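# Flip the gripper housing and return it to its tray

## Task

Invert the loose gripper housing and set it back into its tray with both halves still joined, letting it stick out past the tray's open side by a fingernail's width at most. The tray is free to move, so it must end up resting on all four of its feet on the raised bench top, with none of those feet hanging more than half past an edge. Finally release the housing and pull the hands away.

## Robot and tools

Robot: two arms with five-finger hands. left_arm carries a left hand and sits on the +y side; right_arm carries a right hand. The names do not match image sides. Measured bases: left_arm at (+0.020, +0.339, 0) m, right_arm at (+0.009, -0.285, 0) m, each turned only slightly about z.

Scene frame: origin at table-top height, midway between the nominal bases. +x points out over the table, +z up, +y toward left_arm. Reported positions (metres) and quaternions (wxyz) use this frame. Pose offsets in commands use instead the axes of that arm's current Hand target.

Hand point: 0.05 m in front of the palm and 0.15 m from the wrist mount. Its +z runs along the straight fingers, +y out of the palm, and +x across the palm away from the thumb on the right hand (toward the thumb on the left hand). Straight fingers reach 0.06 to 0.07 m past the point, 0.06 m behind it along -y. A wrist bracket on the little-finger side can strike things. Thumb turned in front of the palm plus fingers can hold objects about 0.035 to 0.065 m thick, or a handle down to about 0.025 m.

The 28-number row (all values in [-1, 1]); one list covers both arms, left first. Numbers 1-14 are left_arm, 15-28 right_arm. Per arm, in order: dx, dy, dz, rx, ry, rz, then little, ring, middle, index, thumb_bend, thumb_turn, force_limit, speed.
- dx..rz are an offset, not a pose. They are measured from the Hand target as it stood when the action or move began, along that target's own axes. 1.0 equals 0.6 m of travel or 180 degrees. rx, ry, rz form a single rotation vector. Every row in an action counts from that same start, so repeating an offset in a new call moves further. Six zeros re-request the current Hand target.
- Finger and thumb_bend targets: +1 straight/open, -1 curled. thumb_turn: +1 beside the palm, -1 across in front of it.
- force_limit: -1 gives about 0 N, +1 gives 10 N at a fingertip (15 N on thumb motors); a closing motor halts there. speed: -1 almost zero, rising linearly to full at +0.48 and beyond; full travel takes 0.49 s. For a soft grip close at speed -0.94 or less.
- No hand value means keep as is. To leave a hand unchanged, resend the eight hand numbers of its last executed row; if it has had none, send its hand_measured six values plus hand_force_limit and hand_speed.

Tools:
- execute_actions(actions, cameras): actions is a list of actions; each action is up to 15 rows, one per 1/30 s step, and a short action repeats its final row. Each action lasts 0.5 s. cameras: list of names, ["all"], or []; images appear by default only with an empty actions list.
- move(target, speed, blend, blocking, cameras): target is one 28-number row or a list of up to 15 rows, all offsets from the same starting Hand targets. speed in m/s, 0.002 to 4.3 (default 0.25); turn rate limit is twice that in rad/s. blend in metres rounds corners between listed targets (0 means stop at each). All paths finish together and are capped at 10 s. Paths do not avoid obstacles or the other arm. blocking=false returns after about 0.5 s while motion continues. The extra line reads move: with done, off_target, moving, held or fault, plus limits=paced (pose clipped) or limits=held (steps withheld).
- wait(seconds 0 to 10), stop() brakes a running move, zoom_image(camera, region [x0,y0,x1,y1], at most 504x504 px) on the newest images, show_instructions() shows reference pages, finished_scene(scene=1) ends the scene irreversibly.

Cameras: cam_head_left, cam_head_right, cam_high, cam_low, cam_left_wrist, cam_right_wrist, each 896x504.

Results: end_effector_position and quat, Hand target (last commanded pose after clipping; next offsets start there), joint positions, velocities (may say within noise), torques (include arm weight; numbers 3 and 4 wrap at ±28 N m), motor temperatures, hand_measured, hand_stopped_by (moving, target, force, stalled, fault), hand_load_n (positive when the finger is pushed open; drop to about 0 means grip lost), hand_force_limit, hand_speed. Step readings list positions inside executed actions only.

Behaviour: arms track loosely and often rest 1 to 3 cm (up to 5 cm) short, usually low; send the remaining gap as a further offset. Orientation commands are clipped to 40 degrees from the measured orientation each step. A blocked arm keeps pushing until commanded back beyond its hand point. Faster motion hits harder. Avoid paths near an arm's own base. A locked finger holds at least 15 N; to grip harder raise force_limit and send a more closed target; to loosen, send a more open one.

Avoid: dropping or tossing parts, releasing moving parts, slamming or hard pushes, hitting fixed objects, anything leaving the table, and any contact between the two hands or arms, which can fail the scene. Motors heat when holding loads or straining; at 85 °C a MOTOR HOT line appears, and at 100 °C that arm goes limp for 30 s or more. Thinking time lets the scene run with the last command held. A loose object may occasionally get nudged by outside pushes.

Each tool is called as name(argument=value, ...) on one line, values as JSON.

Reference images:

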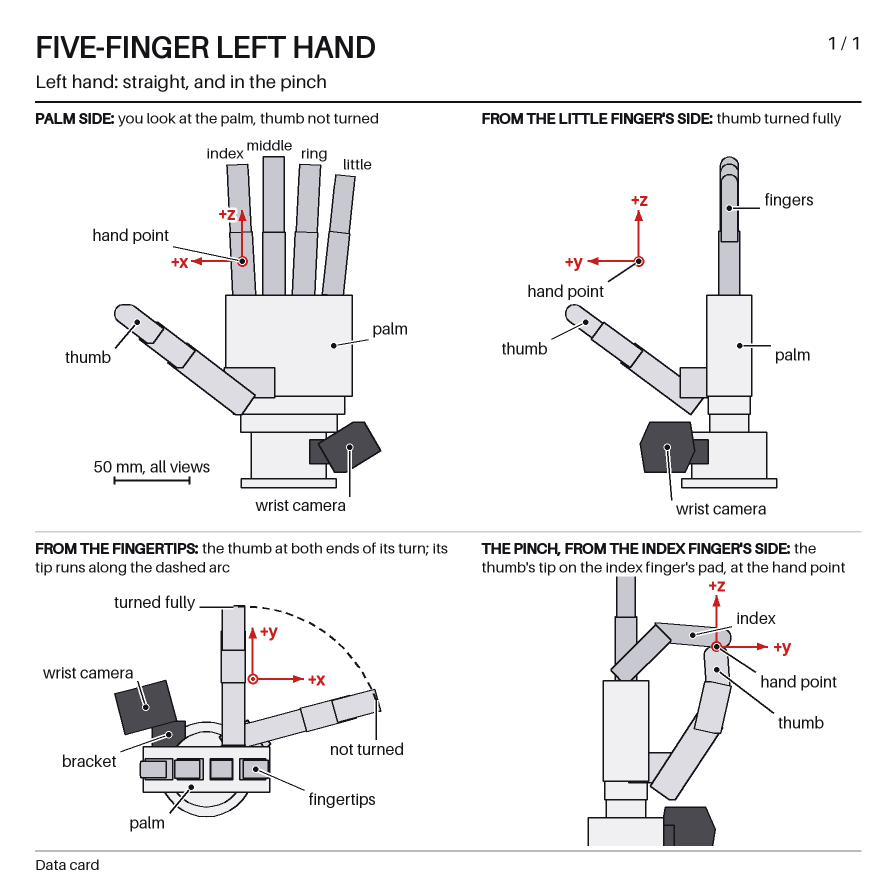

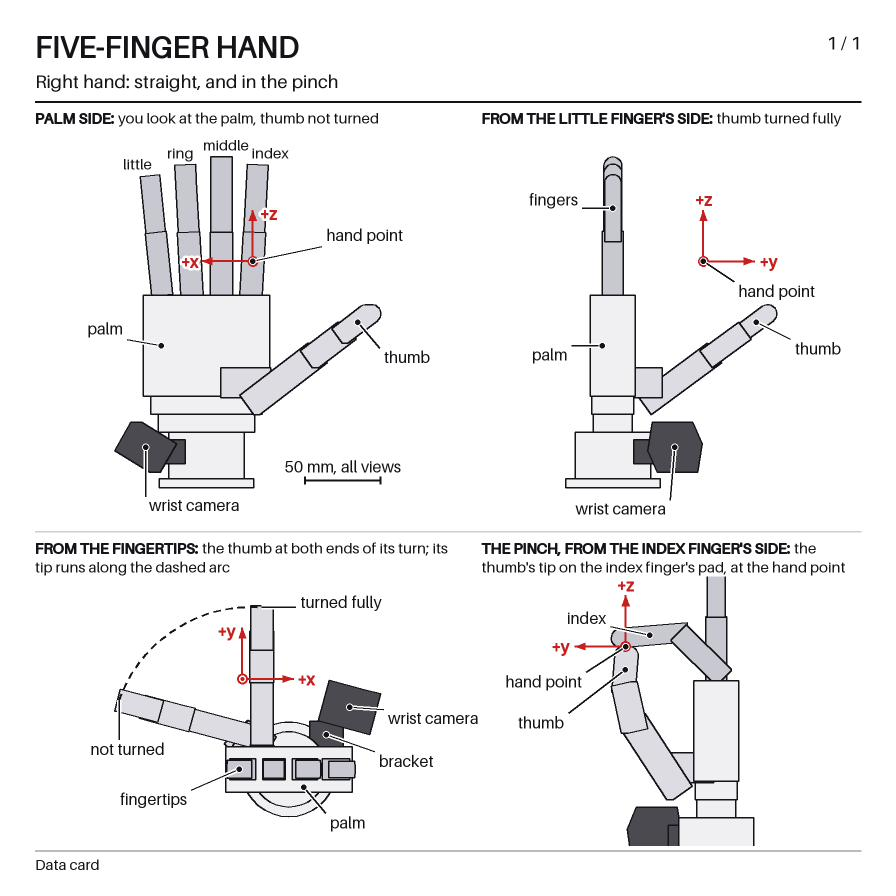

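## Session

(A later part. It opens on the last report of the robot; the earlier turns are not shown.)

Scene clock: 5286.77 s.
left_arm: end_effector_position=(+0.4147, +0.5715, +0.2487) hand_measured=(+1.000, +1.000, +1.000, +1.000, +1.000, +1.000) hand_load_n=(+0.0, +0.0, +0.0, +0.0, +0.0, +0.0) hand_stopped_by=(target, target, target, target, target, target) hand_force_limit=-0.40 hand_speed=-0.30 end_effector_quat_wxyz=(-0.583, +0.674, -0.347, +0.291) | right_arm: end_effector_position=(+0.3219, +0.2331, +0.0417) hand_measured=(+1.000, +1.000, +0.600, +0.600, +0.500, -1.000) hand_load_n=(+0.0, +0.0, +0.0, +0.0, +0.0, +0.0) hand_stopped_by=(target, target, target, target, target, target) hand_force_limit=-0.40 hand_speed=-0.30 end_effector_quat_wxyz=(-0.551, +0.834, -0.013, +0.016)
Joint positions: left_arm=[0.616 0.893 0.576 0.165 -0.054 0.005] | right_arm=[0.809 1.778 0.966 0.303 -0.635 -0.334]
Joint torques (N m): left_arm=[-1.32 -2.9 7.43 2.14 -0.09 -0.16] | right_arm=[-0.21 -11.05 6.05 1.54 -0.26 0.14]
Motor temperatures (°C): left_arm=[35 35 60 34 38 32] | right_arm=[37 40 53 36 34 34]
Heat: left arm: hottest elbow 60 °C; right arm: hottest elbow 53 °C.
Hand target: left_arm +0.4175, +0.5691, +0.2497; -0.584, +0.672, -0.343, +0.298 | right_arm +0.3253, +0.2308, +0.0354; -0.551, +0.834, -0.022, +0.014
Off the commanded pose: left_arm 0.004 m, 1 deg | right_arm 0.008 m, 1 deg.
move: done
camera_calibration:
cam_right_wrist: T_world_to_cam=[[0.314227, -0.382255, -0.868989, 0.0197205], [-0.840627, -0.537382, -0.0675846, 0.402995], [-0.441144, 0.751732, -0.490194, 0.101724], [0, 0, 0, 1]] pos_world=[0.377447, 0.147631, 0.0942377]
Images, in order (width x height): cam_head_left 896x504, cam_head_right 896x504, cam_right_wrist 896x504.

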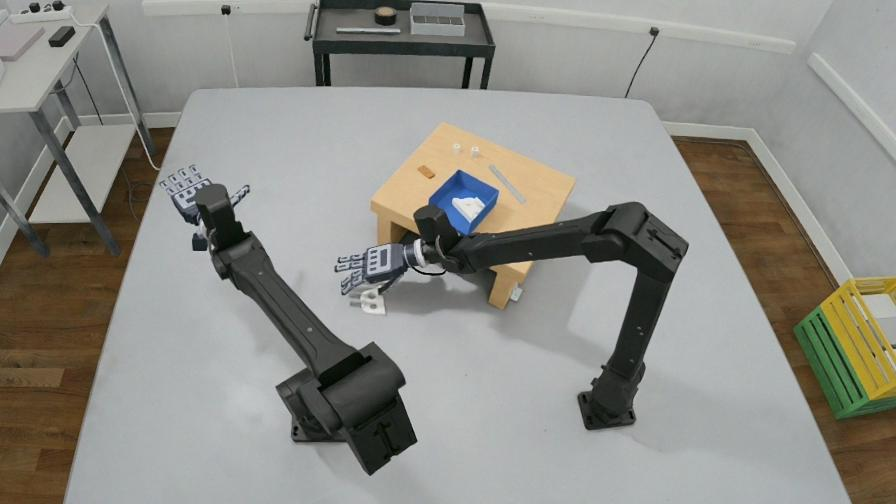

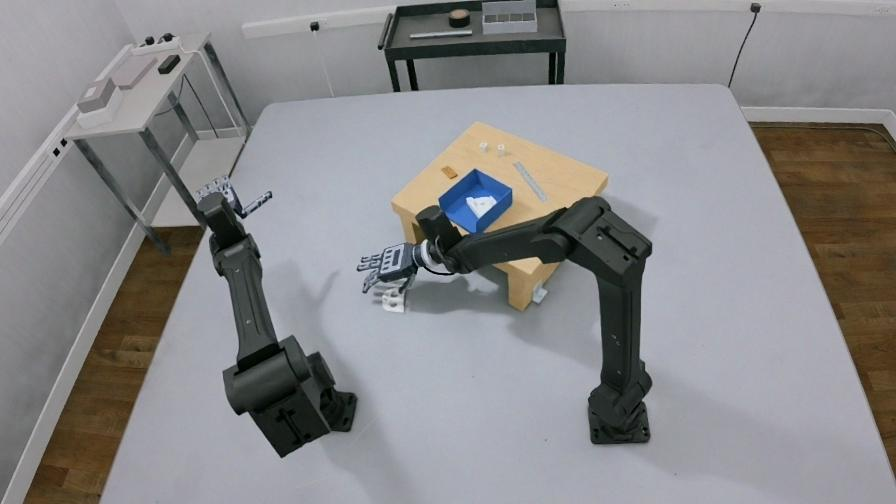

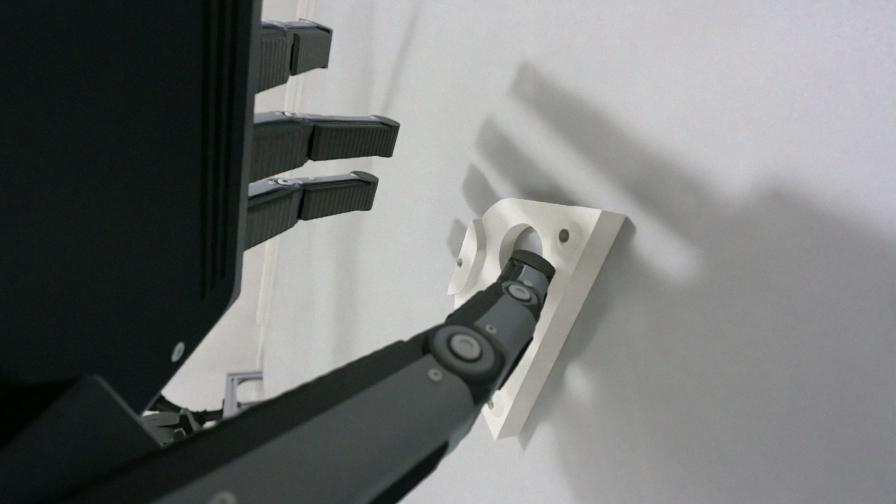

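move(target=[[0,0,0,0,0,0,1,1,1,1,1,1,-0.4,-0.3,0,-0.0607,-0.0259,0,0,0,1,1,0.6,0.6,0.5,-1,-0.4,-0.3],[0,0,0,0,0,0,1,1,1,1,1,1,-0.4,-0.3,-0.0205,-0.0326,-0.0492,-0.04,-0.0353,-0.016,1,1,0.6,0.6,0.5,-1,-0.4,-0.3]], speed=[0.08,0.06], cameras=["cam_head_left","cam_head_right","cam_right_wrist"])

zoom_image(camera="cam_head_left", region=[340, 265, 420, 325])

zoom_image(camera="cam_head_right", region=[360, 265, 440, 325])

Scene clock: 5340.80 s.
left_arm: end_effector_position=(+0.4147, +0.5715, +0.2487) hand_measured=(+1.000, +1.000, +1.000, +1.000, +1.000, +1.000) hand_load_n=(+0.0, +0.0, +0.0, +0.0, +0.0, -0.5) hand_stopped_by=(target, target, target, target, target, target) hand_force_limit=-0.40 hand_speed=-0.30 end_effector_quat_wxyz=(-0.583, +0.674, -0.347, +0.291) | right_arm: end_effector_position=(+0.2929, +0.1987, +0.0368) hand_measured=(+1.000, +1.000, +0.600, +0.600, +0.500, -1.000) hand_load_n=(+0.0, +0.0, +0.0, +0.0, +0.0, +0.0) hand_stopped_by=(target, target, target, target, target, target) hand_force_limit=-0.40 hand_speed=-0.30 end_effector_quat_wxyz=(-0.479, +0.877, +0.016, -0.041)
Joint positions: left_arm=[0.616 0.893 0.576 0.165 -0.054 0.005] | right_arm=[0.805 1.724 1.002 -0.048 -0.69 -0.486]
Joint torques (N m): left_arm=[-1.44 -2.9 7.45 2.11 -0.1 -0.16] | right_arm=[-0.15 -13.04 10.24 0.39 -0.38 -0.15]
Motor temperatures (°C): left_arm=[35 35 59 34 38 32] | right_arm=[37 40 52 36 34 34]
Heat: left arm: hottest elbow 59 °C; right arm: hottest elbow 52 °C.
Hand target: left_arm +0.4175, +0.5691, +0.2497; -0.584, +0.672, -0.343, +0.298 | right_arm +0.3120, +0.2118, +0.0649; -0.498, +0.867, +0.029, -0.020
Off the commanded pose: left_arm 0.004 m, 1 deg | right_arm 0.037 m, 4 deg.
move: off_target (right_arm)
camera_calibration:
cam_right_wrist: T_world_to_cam=[[0.305916, -0.488329, -0.817282, 0.0330348], [-0.775174, -0.626142, 0.0839676, 0.352671], [-0.552739, 0.607849, -0.570087, 0.176534], [0, 0, 0, 1]] pos_world=[0.360852, 0.129648, 0.0980254]
Images, in order (width x height): cam_head_left 896x504, cam_head_right 896x504, cam_right_wrist 896x504.

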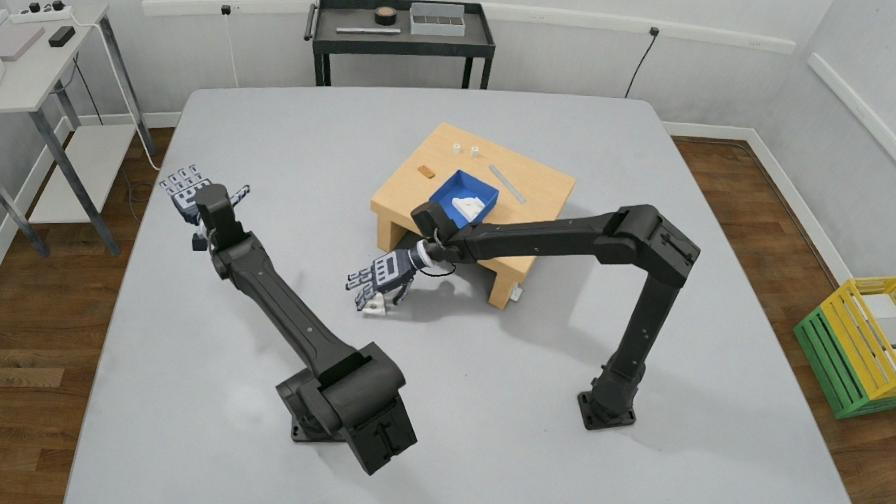

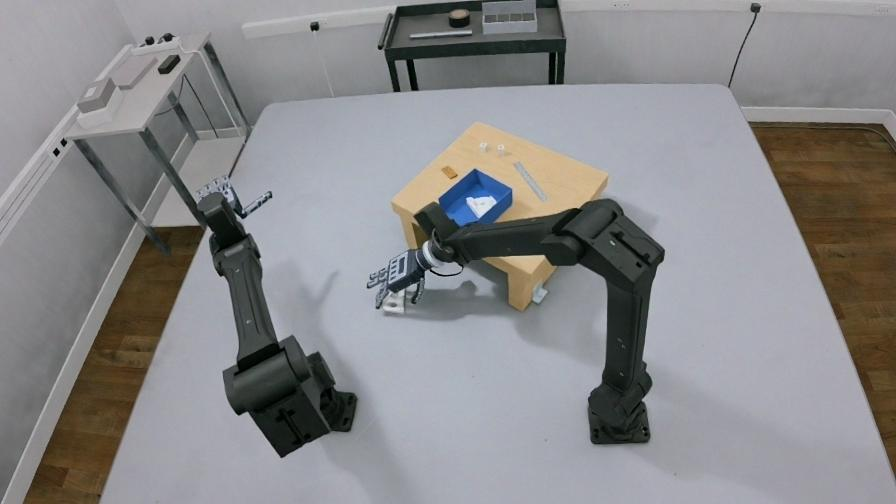

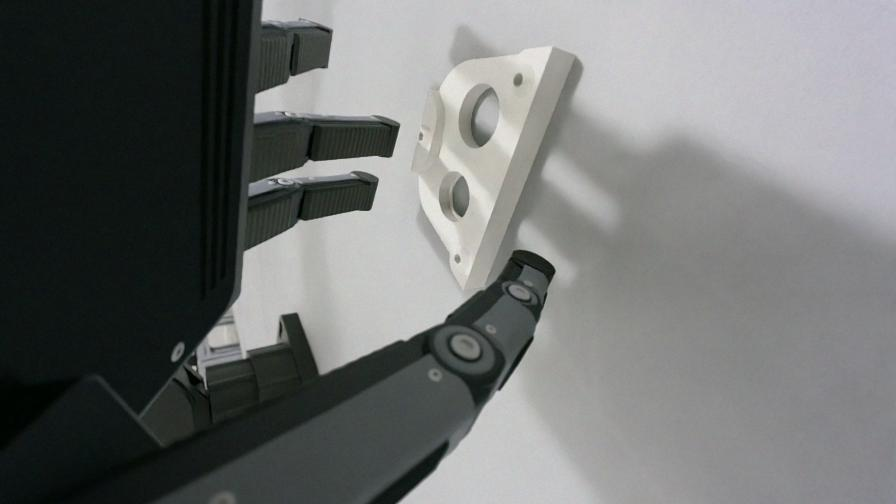

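Scaled by 6.300 from the camera's 896x504 image, which has a finer 1280x720 frame.

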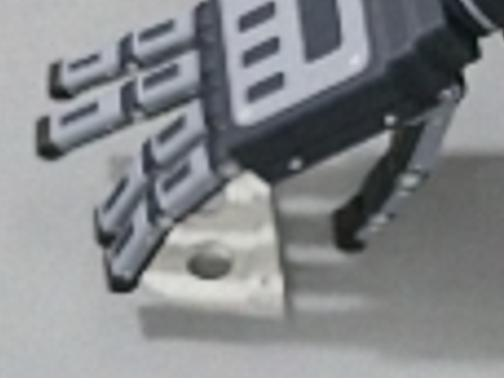

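Scaled by 6.300 from the camera's 896x504 image, which has a finer 1280x720 frame.

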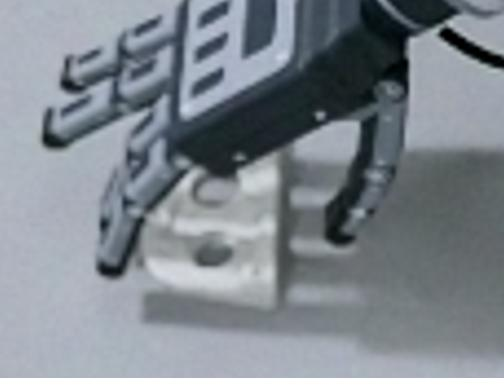

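move(target=[0,0,0,0,0,0,1,1,1,1,1,1,-0.4,-0.3,0.0213,-0.0548,0.0438,0,0,0,1,1,0.35,0.35,1,-1,-0.4,-0.3], speed=0.06, cameras=["cam_head_left","cam_head_right","cam_right_wrist"])

zoom_image(camera="cam_head_left", region=[340, 265, 420, 325])

zoom_image(camera="cam_head_right", region=[360, 265, 440, 325])

Scene clock: 5421.40 s.
left_arm: end_effector_position=(+0.4147, +0.5715, +0.2487) hand_measured=(+1.000, +1.000, +1.000, +1.000, +1.000, +1.000) hand_load_n=(+0.0, +0.0, +0.0, +0.0, +0.0, -0.5) hand_stopped_by=(target, target, target, target, target, target) hand_force_limit=-0.40 hand_speed=-0.30 end_effector_quat_wxyz=(-0.583, +0.674, -0.347, +0.291) | right_arm: end_effector_position=(+0.3145, +0.2368, +0.0689) hand_measured=(+1.000, +1.000, +0.350, +0.350, +1.000, -1.000) hand_load_n=(+0.0, -0.5, +0.0, +0.0, +0.0, +0.0) hand_stopped_by=(target, target, target, target, target, target) hand_force_limit=-0.40 hand_speed=-0.30 end_effector_quat_wxyz=(-0.491, +0.870, +0.028, -0.022)
Joint positions: left_arm=[0.616 0.893 0.576 0.165 -0.054 0.005] | right_arm=[0.828 1.747 1.126 -0.096 -0.665 -0.48]
Joint torques (N m): left_arm=[-1.32 -2.96 7.42 2.1 -0.08 -0.16] | right_arm=[1.14 -11.58 10.78 0.44 -0.22 0.1]
Motor temperatures (°C): left_arm=[35 35 58 34 38 32] | right_arm=[37 40 53 35 34 34]
Heat: left arm: hottest elbow 58 °C; right arm: hottest elbow 53 °C.
Hand target: left_arm +0.4175, +0.5691, +0.2497; -0.584, +0.672, -0.343, +0.298 | right_arm +0.3221, +0.2519, +0.0799; -0.498, +0.867, +0.029, -0.020
Off the commanded pose: left_arm 0.004 m, 1 deg | right_arm 0.020 m, 1 deg.
move: off_target (right_arm)
camera_calibration:
cam_right_wrist: T_world_to_cam=[[0.342707, -0.464382, -0.81664, 0.0539815], [-0.7765, -0.629305, 0.0319922, 0.395247], [-0.528773, 0.623157, -0.57626, 0.172917], [0, 0, 0, 1]] pos_world=[0.379843, 0.166045, 0.131084]
Images, in order (width x height): cam_head_left 896x504, cam_head_right 896x504, cam_right_wrist 896x504.

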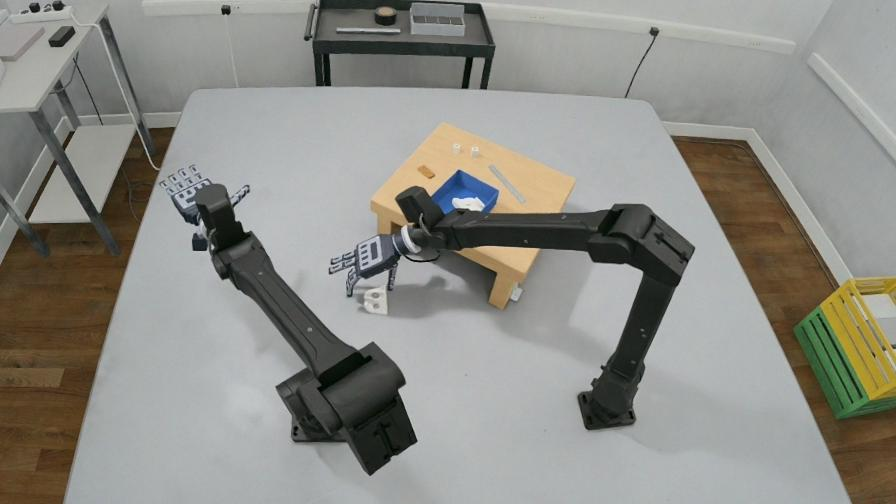

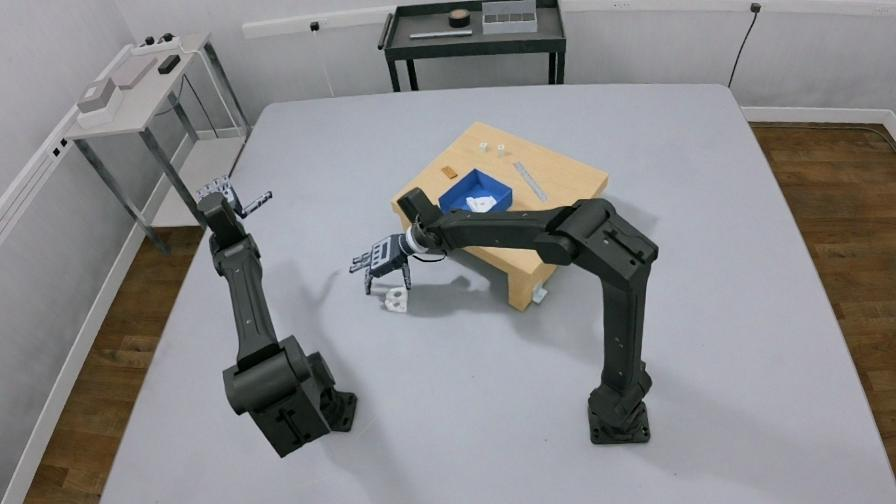

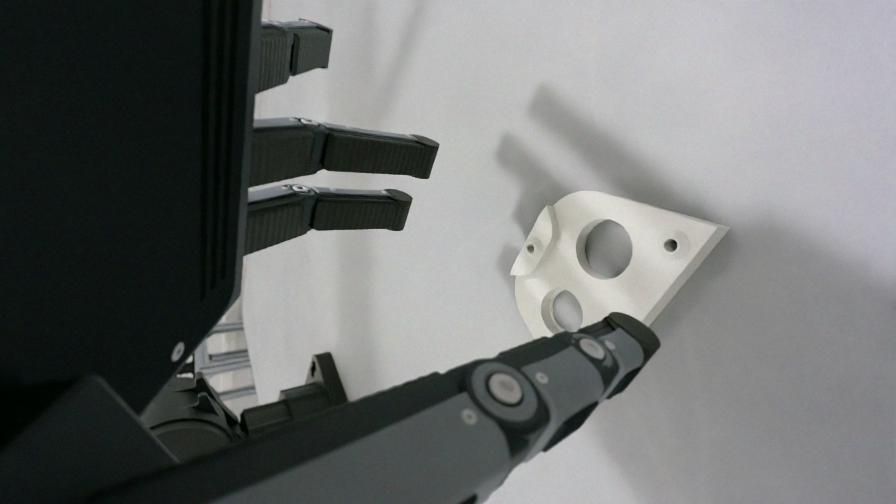

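Scaled by 6.300 from the camera's 896x504 image, which has a finer 1280x720 frame.

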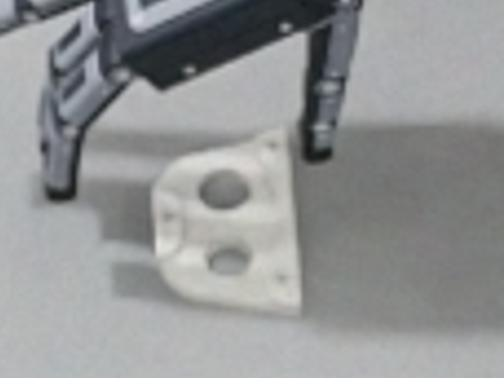

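Scaled by 6.300 from the camera's 896x504 image, which has a finer 1280x720 frame.

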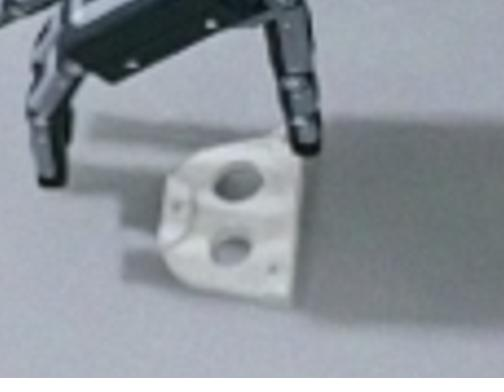

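move(target=[0,0,0,0,0,0,1,1,1,1,1,1,-0.4,-0.3,0.0017,0.0338,0.0415,-0.0167,0,0,1,1,0.35,0.35,1,-1,-0.4,-0.3], speed=0.05, cameras=["cam_head_left","cam_head_right","cam_right_wrist"])

zoom_image(camera="cam_head_left", region=[340, 265, 420, 325])

zoom_image(camera="cam_head_right", region=[360, 265, 440, 325])

Scene clock: 5449.23 s.
left_arm: end_effector_position=(+0.4147, +0.5715, +0.2487) hand_measured=(+1.000, +1.000, +1.000, +1.000, +1.000, +1.000) hand_load_n=(+0.0, +0.0, +0.0, +0.0, +0.0, +0.0) hand_stopped_by=(target, target, target, target, target, target) hand_force_limit=-0.40 hand_speed=-0.30 end_effector_quat_wxyz=(-0.583, +0.674, -0.347, +0.291) | right_arm: end_effector_position=(+0.3144, +0.2472, +0.0396) hand_measured=(+1.000, +1.000, +0.350, +0.350, +1.000, -1.000) hand_load_n=(+0.0, +0.0, +0.0, +0.0, +0.0, +0.0) hand_stopped_by=(target, target, target, target, target, target) hand_force_limit=-0.40 hand_speed=-0.30 end_effector_quat_wxyz=(-0.467, +0.883, +0.021, -0.025)
Joint positions: left_arm=[0.616 0.893 0.576 0.165 -0.054 0.005] | right_arm=[0.851 1.815 1.16 -0.109 -0.623 -0.479]
Joint torques (N m): left_arm=[-1.26 -2.96 7.42 2.11 -0.08 -0.16] | right_arm=[1.26 -12.4 10.66 0.42 -0.22 -0.06]
Motor temperatures (°C): left_arm=[35 35 58 34 38 32] | right_arm=[37 40 54 35 34 34]
Heat: left arm: hottest elbow 58 °C; right arm: hottest elbow 54 °C.
Hand target: left_arm +0.4175, +0.5691, +0.2497; -0.584, +0.672, -0.343, +0.298 | right_arm +0.3222, +0.2633, +0.0500; -0.475, +0.879, +0.030, -0.019
Off the commanded pose: left_arm 0.004 m, 1 deg | right_arm 0.021 m, 2 deg.
move: off_target (right_arm)
camera_calibration:
cam_right_wrist: T_world_to_cam=[[0.330362, -0.511247, -0.793403, 0.0494786], [-0.781616, -0.619395, 0.0736672, 0.40018], [-0.529091, 0.595799, -0.604223, 0.157465], [0, 0, 0, 1]] pos_world=[0.379754, 0.179347, 0.10492]
Images, in order (width x height): cam_head_left 896x504, cam_head_right 896x504, cam_right_wrist 896x504.

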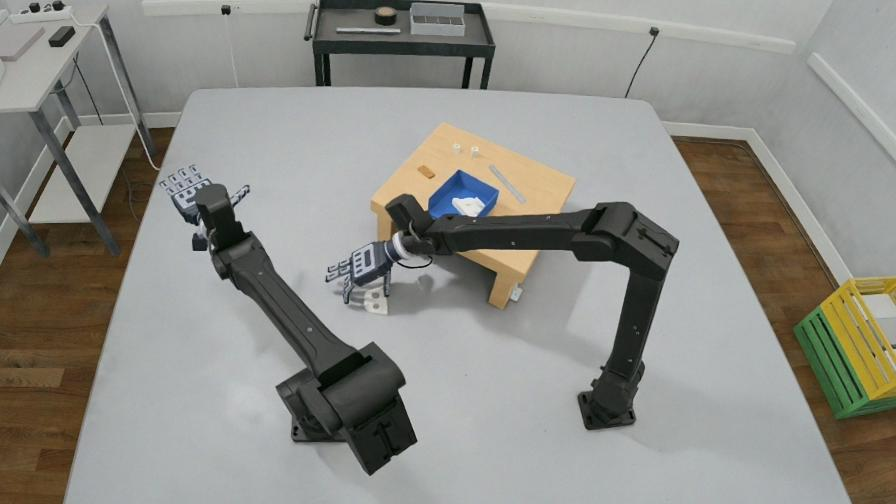

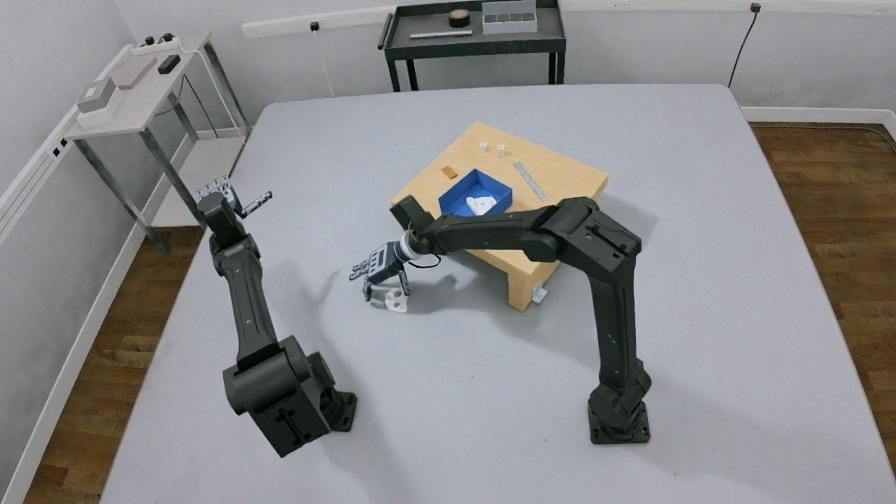

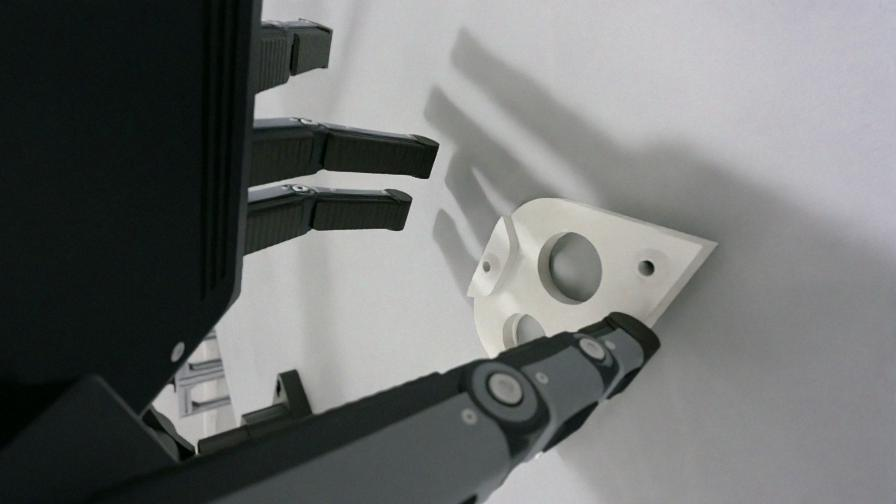

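Scaled by 6.300 from the camera's 896x504 image, which has a finer 1280x720 frame.

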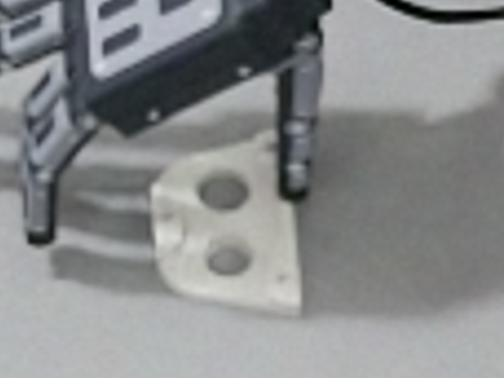

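Scaled by 6.300 from the camera's 896x504 image, which has a finer 1280x720 frame.

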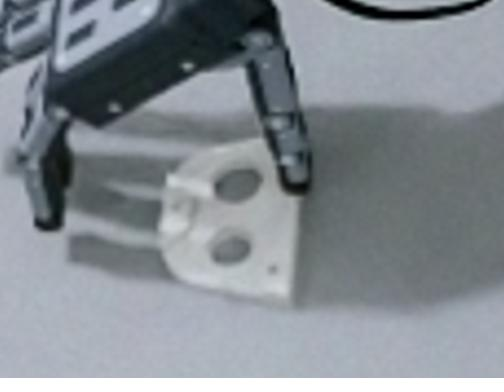

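move(target=[0,0,0,0,0,0,1,1,1,1,1,1,-0.4,-0.3,0.0048,0.0173,0.0068,-0.003,0,0,1,1,0.35,0.35,1,-1,-0.4,-0.3], speed=0.04, cameras=["cam_head_left","cam_head_right","cam_right_wrist"])

zoom_image(camera="cam_head_left", region=[340, 265, 420, 325])

zoom_image(camera="cam_head_right", region=[360, 265, 440, 325])

Scene clock: 5466.67 s.
left_arm: end_effector_position=(+0.4147, +0.5715, +0.2487) hand_measured=(+1.000, +1.000, +1.000, +1.000, +1.000, +1.000) hand_load_n=(+0.0, -0.5, +0.0, +0.0, +0.0, -0.5) hand_stopped_by=(target, target, target, target, target, target) hand_force_limit=-0.40 hand_speed=-0.30 end_effector_quat_wxyz=(-0.583, +0.674, -0.347, +0.291) | right_arm: end_effector_position=(+0.3152, +0.2481, +0.0386) hand_measured=(+1.000, +1.000, +0.350, +0.350, +1.000, -1.000) hand_load_n=(+0.0, +0.0, +0.0, +0.0, +0.0, +1.0) hand_stopped_by=(target, target, target, target, target, target) hand_force_limit=-0.40 hand_speed=-0.30 end_effector_quat_wxyz=(-0.467, +0.884, +0.021, -0.026)
Joint positions: left_arm=[0.616 0.893 0.576 0.165 -0.054 0.005] | right_arm=[0.851 1.819 1.164 -0.109 -0.623 -0.479]
Joint torques (N m): left_arm=[-1.32 -3.02 7.42 2.13 -0.09 -0.16] | right_arm=[0.85 -11.28 10.3 0.65 -0.18 -0.17]
Motor temperatures (°C): left_arm=[35 35 58 34 38 32] | right_arm=[37 41 54 35 34 34]
Heat: left arm: hottest elbow 58 °C; right arm: hottest elbow 54 °C.
Hand target: left_arm +0.4175, +0.5691, +0.2497; -0.584, +0.672, -0.343, +0.298 | right_arm +0.3252, +0.2612, +0.0390; -0.471, +0.882, +0.030, -0.019
Off the commanded pose: left_arm 0.004 m, 1 deg | right_arm 0.016 m, 1 deg.
move: off_target (right_arm)
camera_calibration:
cam_right_wrist: T_world_to_cam=[[0.329976, -0.511729, -0.793252, 0.0491494], [-0.781569, -0.619361, 0.0744352, 0.401395], [-0.529401, 0.59542, -0.604326, 0.156885], [0, 0, 0, 1]] pos_world=[0.380554, 0.180347, 0.103919]
Images, in order (width x height): cam_head_left 896x504, cam_head_right 896x504, cam_right_wrist 896x504.

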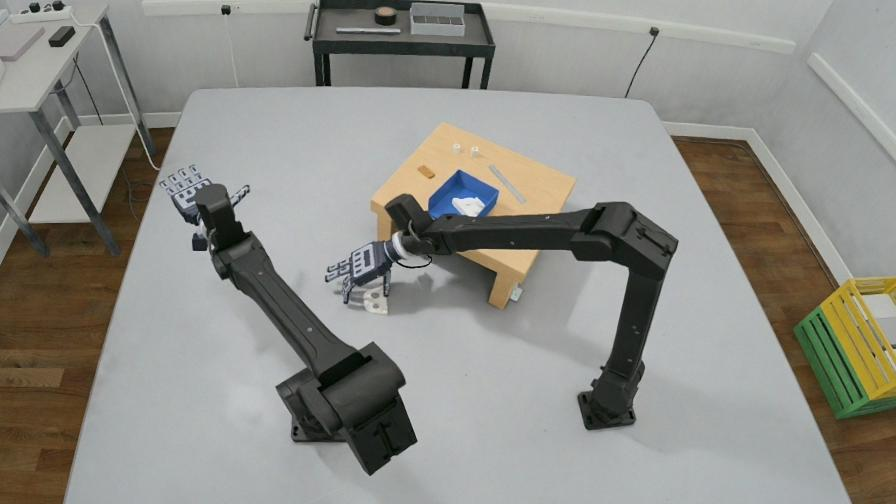

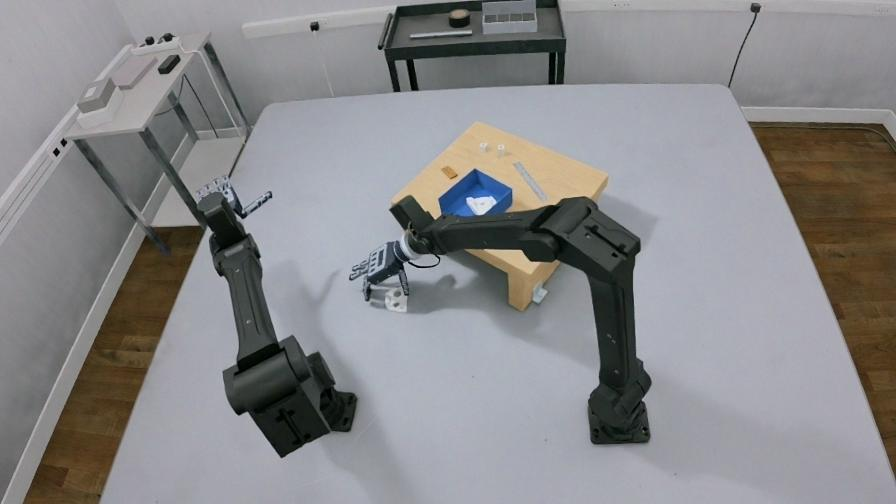

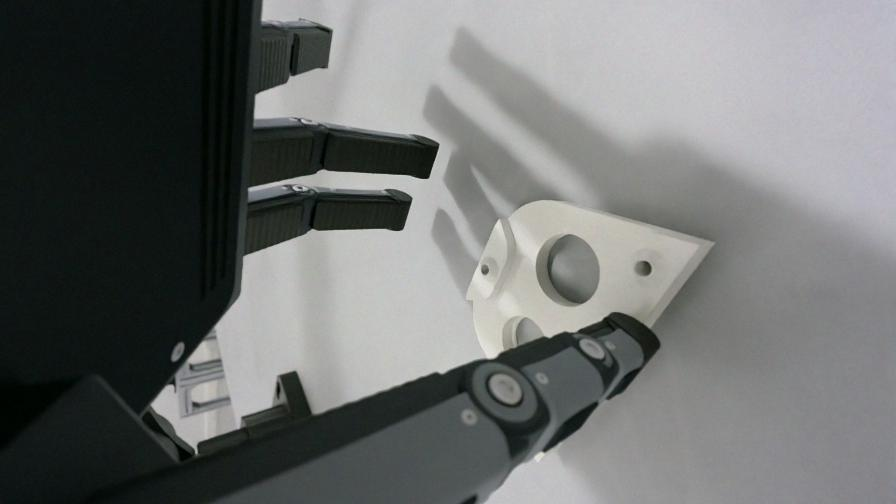

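Scaled by 6.300 from the camera's 896x504 image, which has a finer 1280x720 frame.

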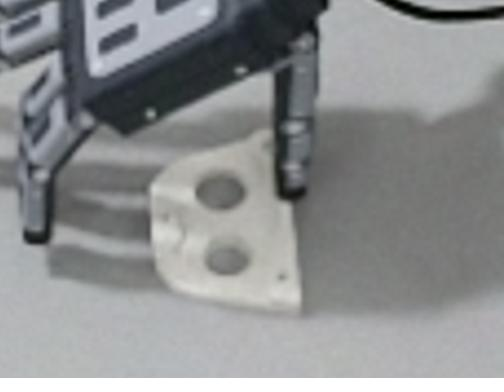

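Scaled by 6.300 from the camera's 896x504 image, which has a finer 1280x720 frame.

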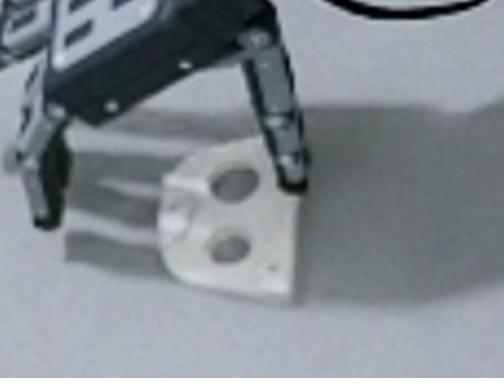

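move(target=[[0,0,0,0,0,0,1,1,1,1,1,1,-0.4,-0.3,-0.0006,-0.017,-0.0194,0,0,0,1,1,0.35,0.35,1,-1,-0.4,-0.3],[0,0,0,0,0,0,1,1,1,1,1,1,-0.4,-0.3,-0.0018,-0.0027,-0.0318,0,0,0,1,1,0.35,0.35,1,-1,-0.4,-0.3]], speed=0.05, cameras=["cam_head_left","cam_head_right","cam_right_wrist"])

zoom_image(camera="cam_head_left", region=[340, 265, 420, 325])

zoom_image(camera="cam_head_right", region=[360, 265, 440, 325])

Scene clock: 5484.37 s.
left_arm: end_effector_position=(+0.4147, +0.5715, +0.2487) hand_measured=(+1.000, +1.000, +1.000, +1.000, +1.000, +1.000) hand_load_n=(-0.5, +0.0, +0.0, +0.0, +0.0, +0.0) hand_stopped_by=(target, target, target, target, target, target) hand_force_limit=-0.40 hand_speed=-0.30 end_effector_quat_wxyz=(-0.583, +0.674, -0.347, +0.291) | right_arm: end_effector_position=(+0.3158, +0.2428, +0.0372) hand_measured=(+1.000, +1.000, +0.350, +0.350, +1.000, -1.000) hand_load_n=(+0.0, +0.0, +0.0, +0.0, +0.0, +0.0) hand_stopped_by=(target, target, target, target, target, target) hand_force_limit=-0.40 hand_speed=-0.30 end_effector_quat_wxyz=(-0.461, +0.887, +0.022, -0.031)
Joint positions: left_arm=[0.616 0.893 0.576 0.165 -0.054 0.005] | right_arm=[0.843 1.819 1.168 -0.138 -0.631 -0.495]
Joint torques (N m): left_arm=[-1.38 -2.9 7.43 2.1 -0.08 -0.16] | right_arm=[-0.03 -14.15 8.12 0.66 -0.35 -0.18]
Motor temperatures (°C): left_arm=[35 35 58 34 38 32] | right_arm=[37 41 54 35 34 34]
Heat: left arm: hottest elbow 58 °C; right arm: hottest elbow 54 °C.
Hand target: left_arm +0.4175, +0.5691, +0.2497; -0.584, +0.672, -0.343, +0.298 | right_arm +0.3253, +0.2462, +0.0510; -0.471, +0.882, +0.030, -0.019
Off the commanded pose: left_arm 0.004 m, 1 deg | right_arm 0.017 m, 2 deg.
move: off_target (right_arm)
camera_calibration:
cam_right_wrist: T_world_to_cam=[[0.327459, -0.520325, -0.78869, 0.0478315], [-0.776284, -0.624015, 0.0893751, 0.397568], [-0.538659, 0.582981, -0.608259, 0.165567], [0, 0, 0, 1]] pos_world=[0.382147, 0.176454, 0.102899]
Images, in order (width x height): cam_head_left 896x504, cam_head_right 896x504, cam_right_wrist 896x504.

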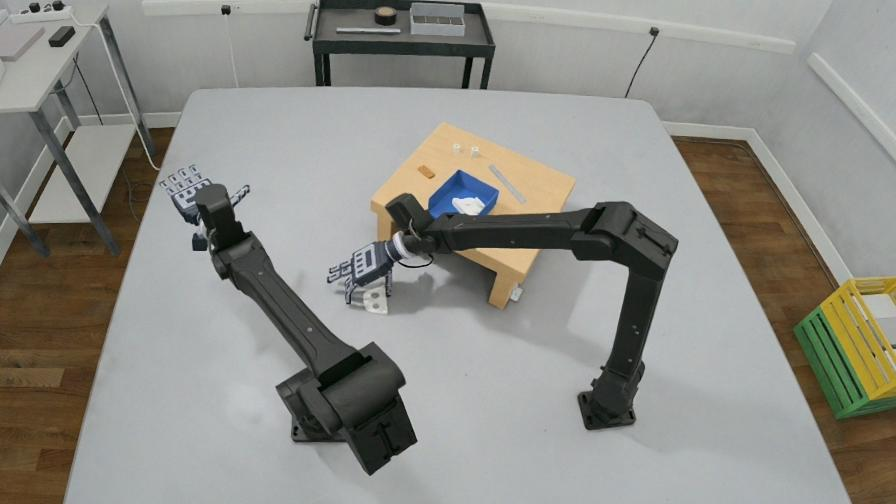

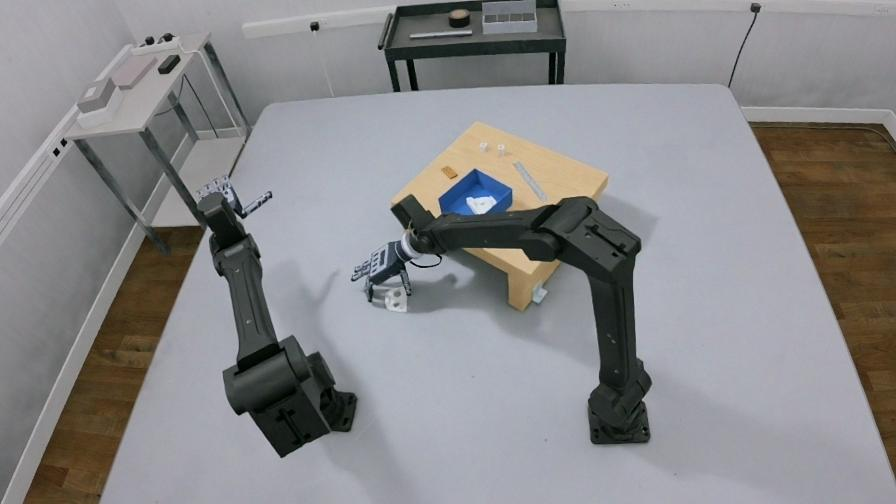

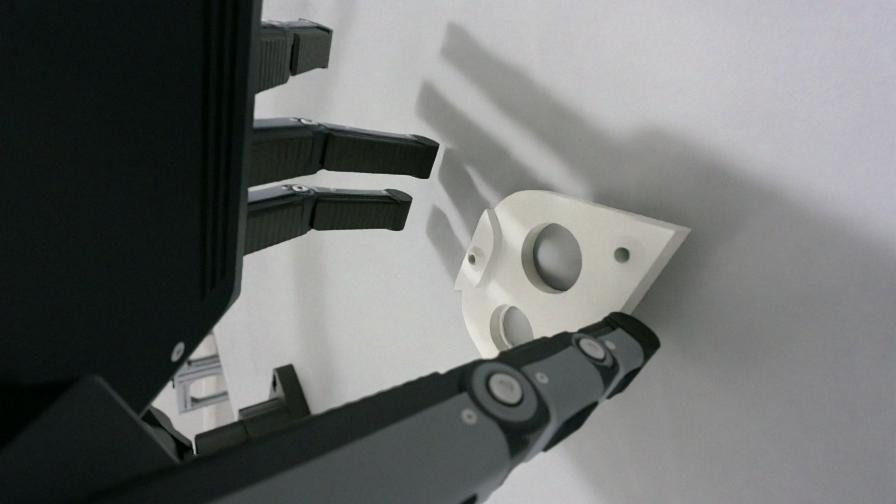

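Scaled by 6.300 from the camera's 896x504 image, which has a finer 1280x720 frame.

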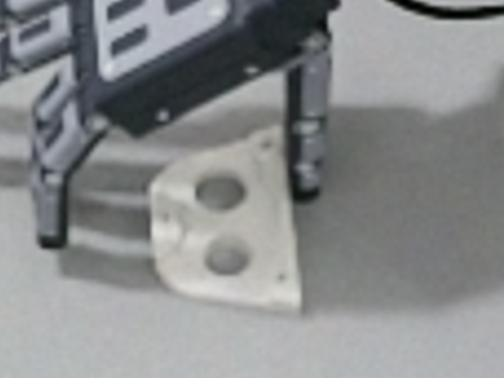

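Scaled by 6.300 from the camera's 896x504 image, which has a finer 1280x720 frame.

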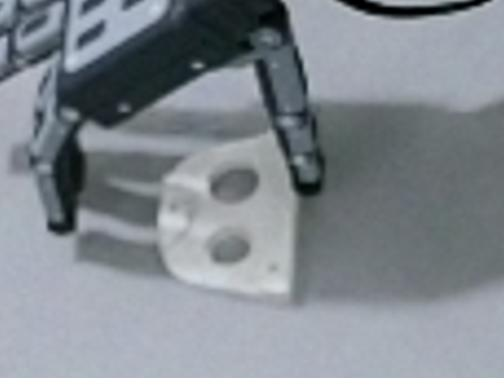

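move(target=[0,0,0,0,0,0,1,1,1,1,1,1,-0.4,-0.3,-0.0009,0.0193,-0.0005,0,0,0,1,1,0.35,0.35,1,-1,-0.4,-0.3], speed=0.04, cameras=["cam_head_left","cam_head_right","cam_right_wrist"])

zoom_image(camera="cam_head_left", region=[340, 265, 420, 325])

zoom_image(camera="cam_head_right", region=[360, 265, 440, 325])

Scene clock: 5497.57 s.
left_arm: end_effector_position=(+0.4147, +0.5715, +0.2487) hand_measured=(+1.000, +1.000, +1.000, +1.000, +1.000, +1.000) hand_load_n=(+0.0, +0.0, +0.0, +0.0, +0.0, -0.5) hand_stopped_by=(target, target, target, target, target, target) hand_force_limit=-0.40 hand_speed=-0.30 end_effector_quat_wxyz=(-0.583, +0.674, -0.347, +0.291) | right_arm: end_effector_position=(+0.3187, +0.2399, +0.0361) hand_measured=(+1.000, +1.000, +0.350, +0.350, +1.000, -1.000) hand_load_n=(+0.0, +0.0, +0.0, +0.0, +0.0, +0.0) hand_stopped_by=(target, target, target, target, target, target) hand_force_limit=-0.40 hand_speed=-0.30 end_effector_quat_wxyz=(-0.463, +0.886, +0.024, -0.029)
Joint positions: left_arm=[0.616 0.893 0.576 0.165 -0.054 0.005] | right_arm=[0.836 1.819 1.163 -0.132 -0.637 -0.502]
Joint torques (N m): left_arm=[-1.26 -2.9 7.43 2.11 -0.08 -0.16] | right_arm=[-0.15 -13.8 6.68 1.28 -0.35 -0.17]
Motor temperatures (°C): left_arm=[35 35 58 34 38 32] | right_arm=[37 42 54 35 34 34]
Heat: left arm: hottest elbow 58 °C; right arm: hottest elbow 54 °C.
Hand target: left_arm +0.4175, +0.5691, +0.2497; -0.584, +0.672, -0.343, +0.298 | right_arm +0.3251, +0.2395, +0.0415; -0.471, +0.882, +0.030, -0.019
Off the commanded pose: left_arm 0.004 m, 1 deg | right_arm 0.009 m, 2 deg.
move: done
camera_calibration:
cam_right_wrist: T_world_to_cam=[[0.330848, -0.516881, -0.789541, 0.0426578], [-0.776218, -0.624869, 0.0838117, 0.398515], [-0.53668, 0.585126, -0.607948, 0.166999], [0, 0, 0, 1]] pos_world=[0.384846, 0.173354, 0.101806]
Images, in order (width x height): cam_head_left 896x504, cam_head_right 896x504, cam_right_wrist 896x504.

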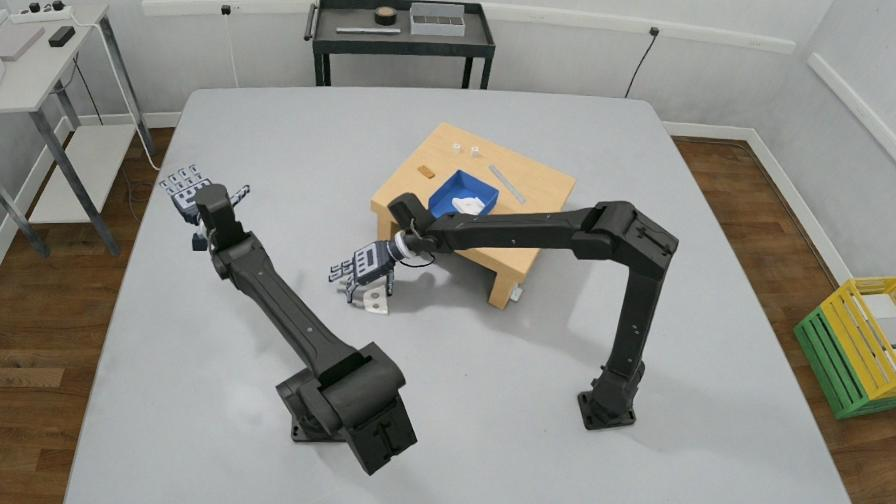

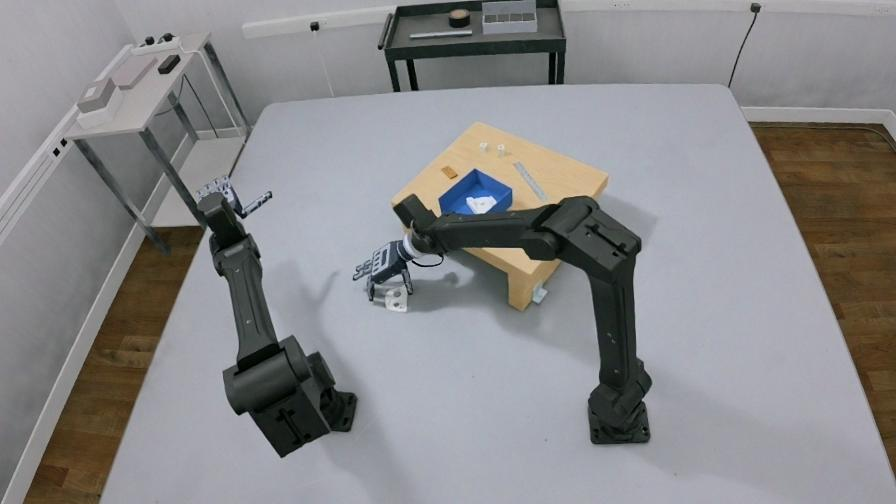

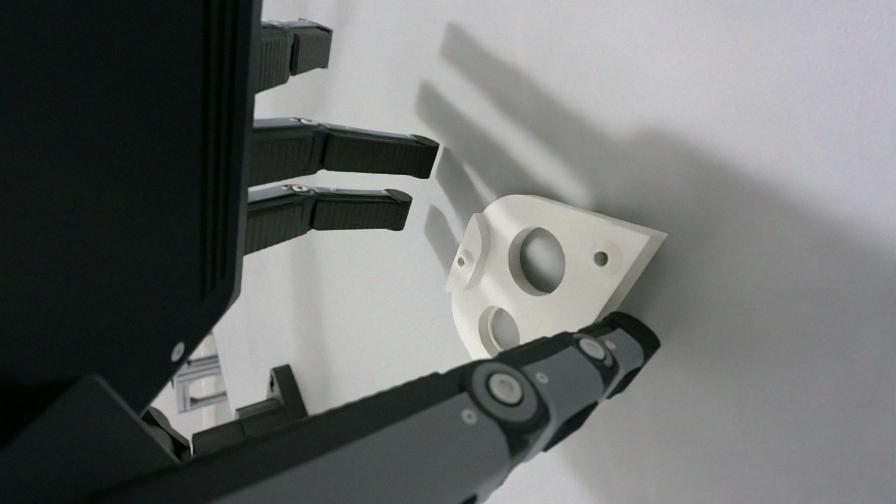

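Scaled by 6.300 from the camera's 896x504 image, which has a finer 1280x720 frame.

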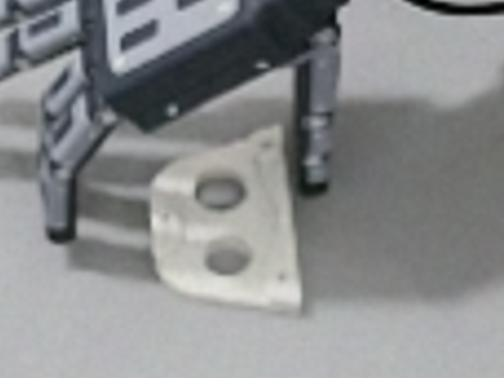

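Scaled by 6.300 from the camera's 896x504 image, which has a finer 1280x720 frame.

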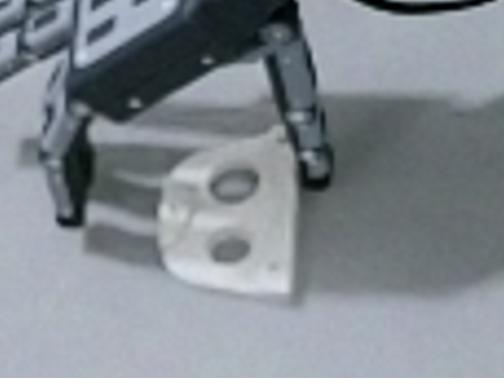

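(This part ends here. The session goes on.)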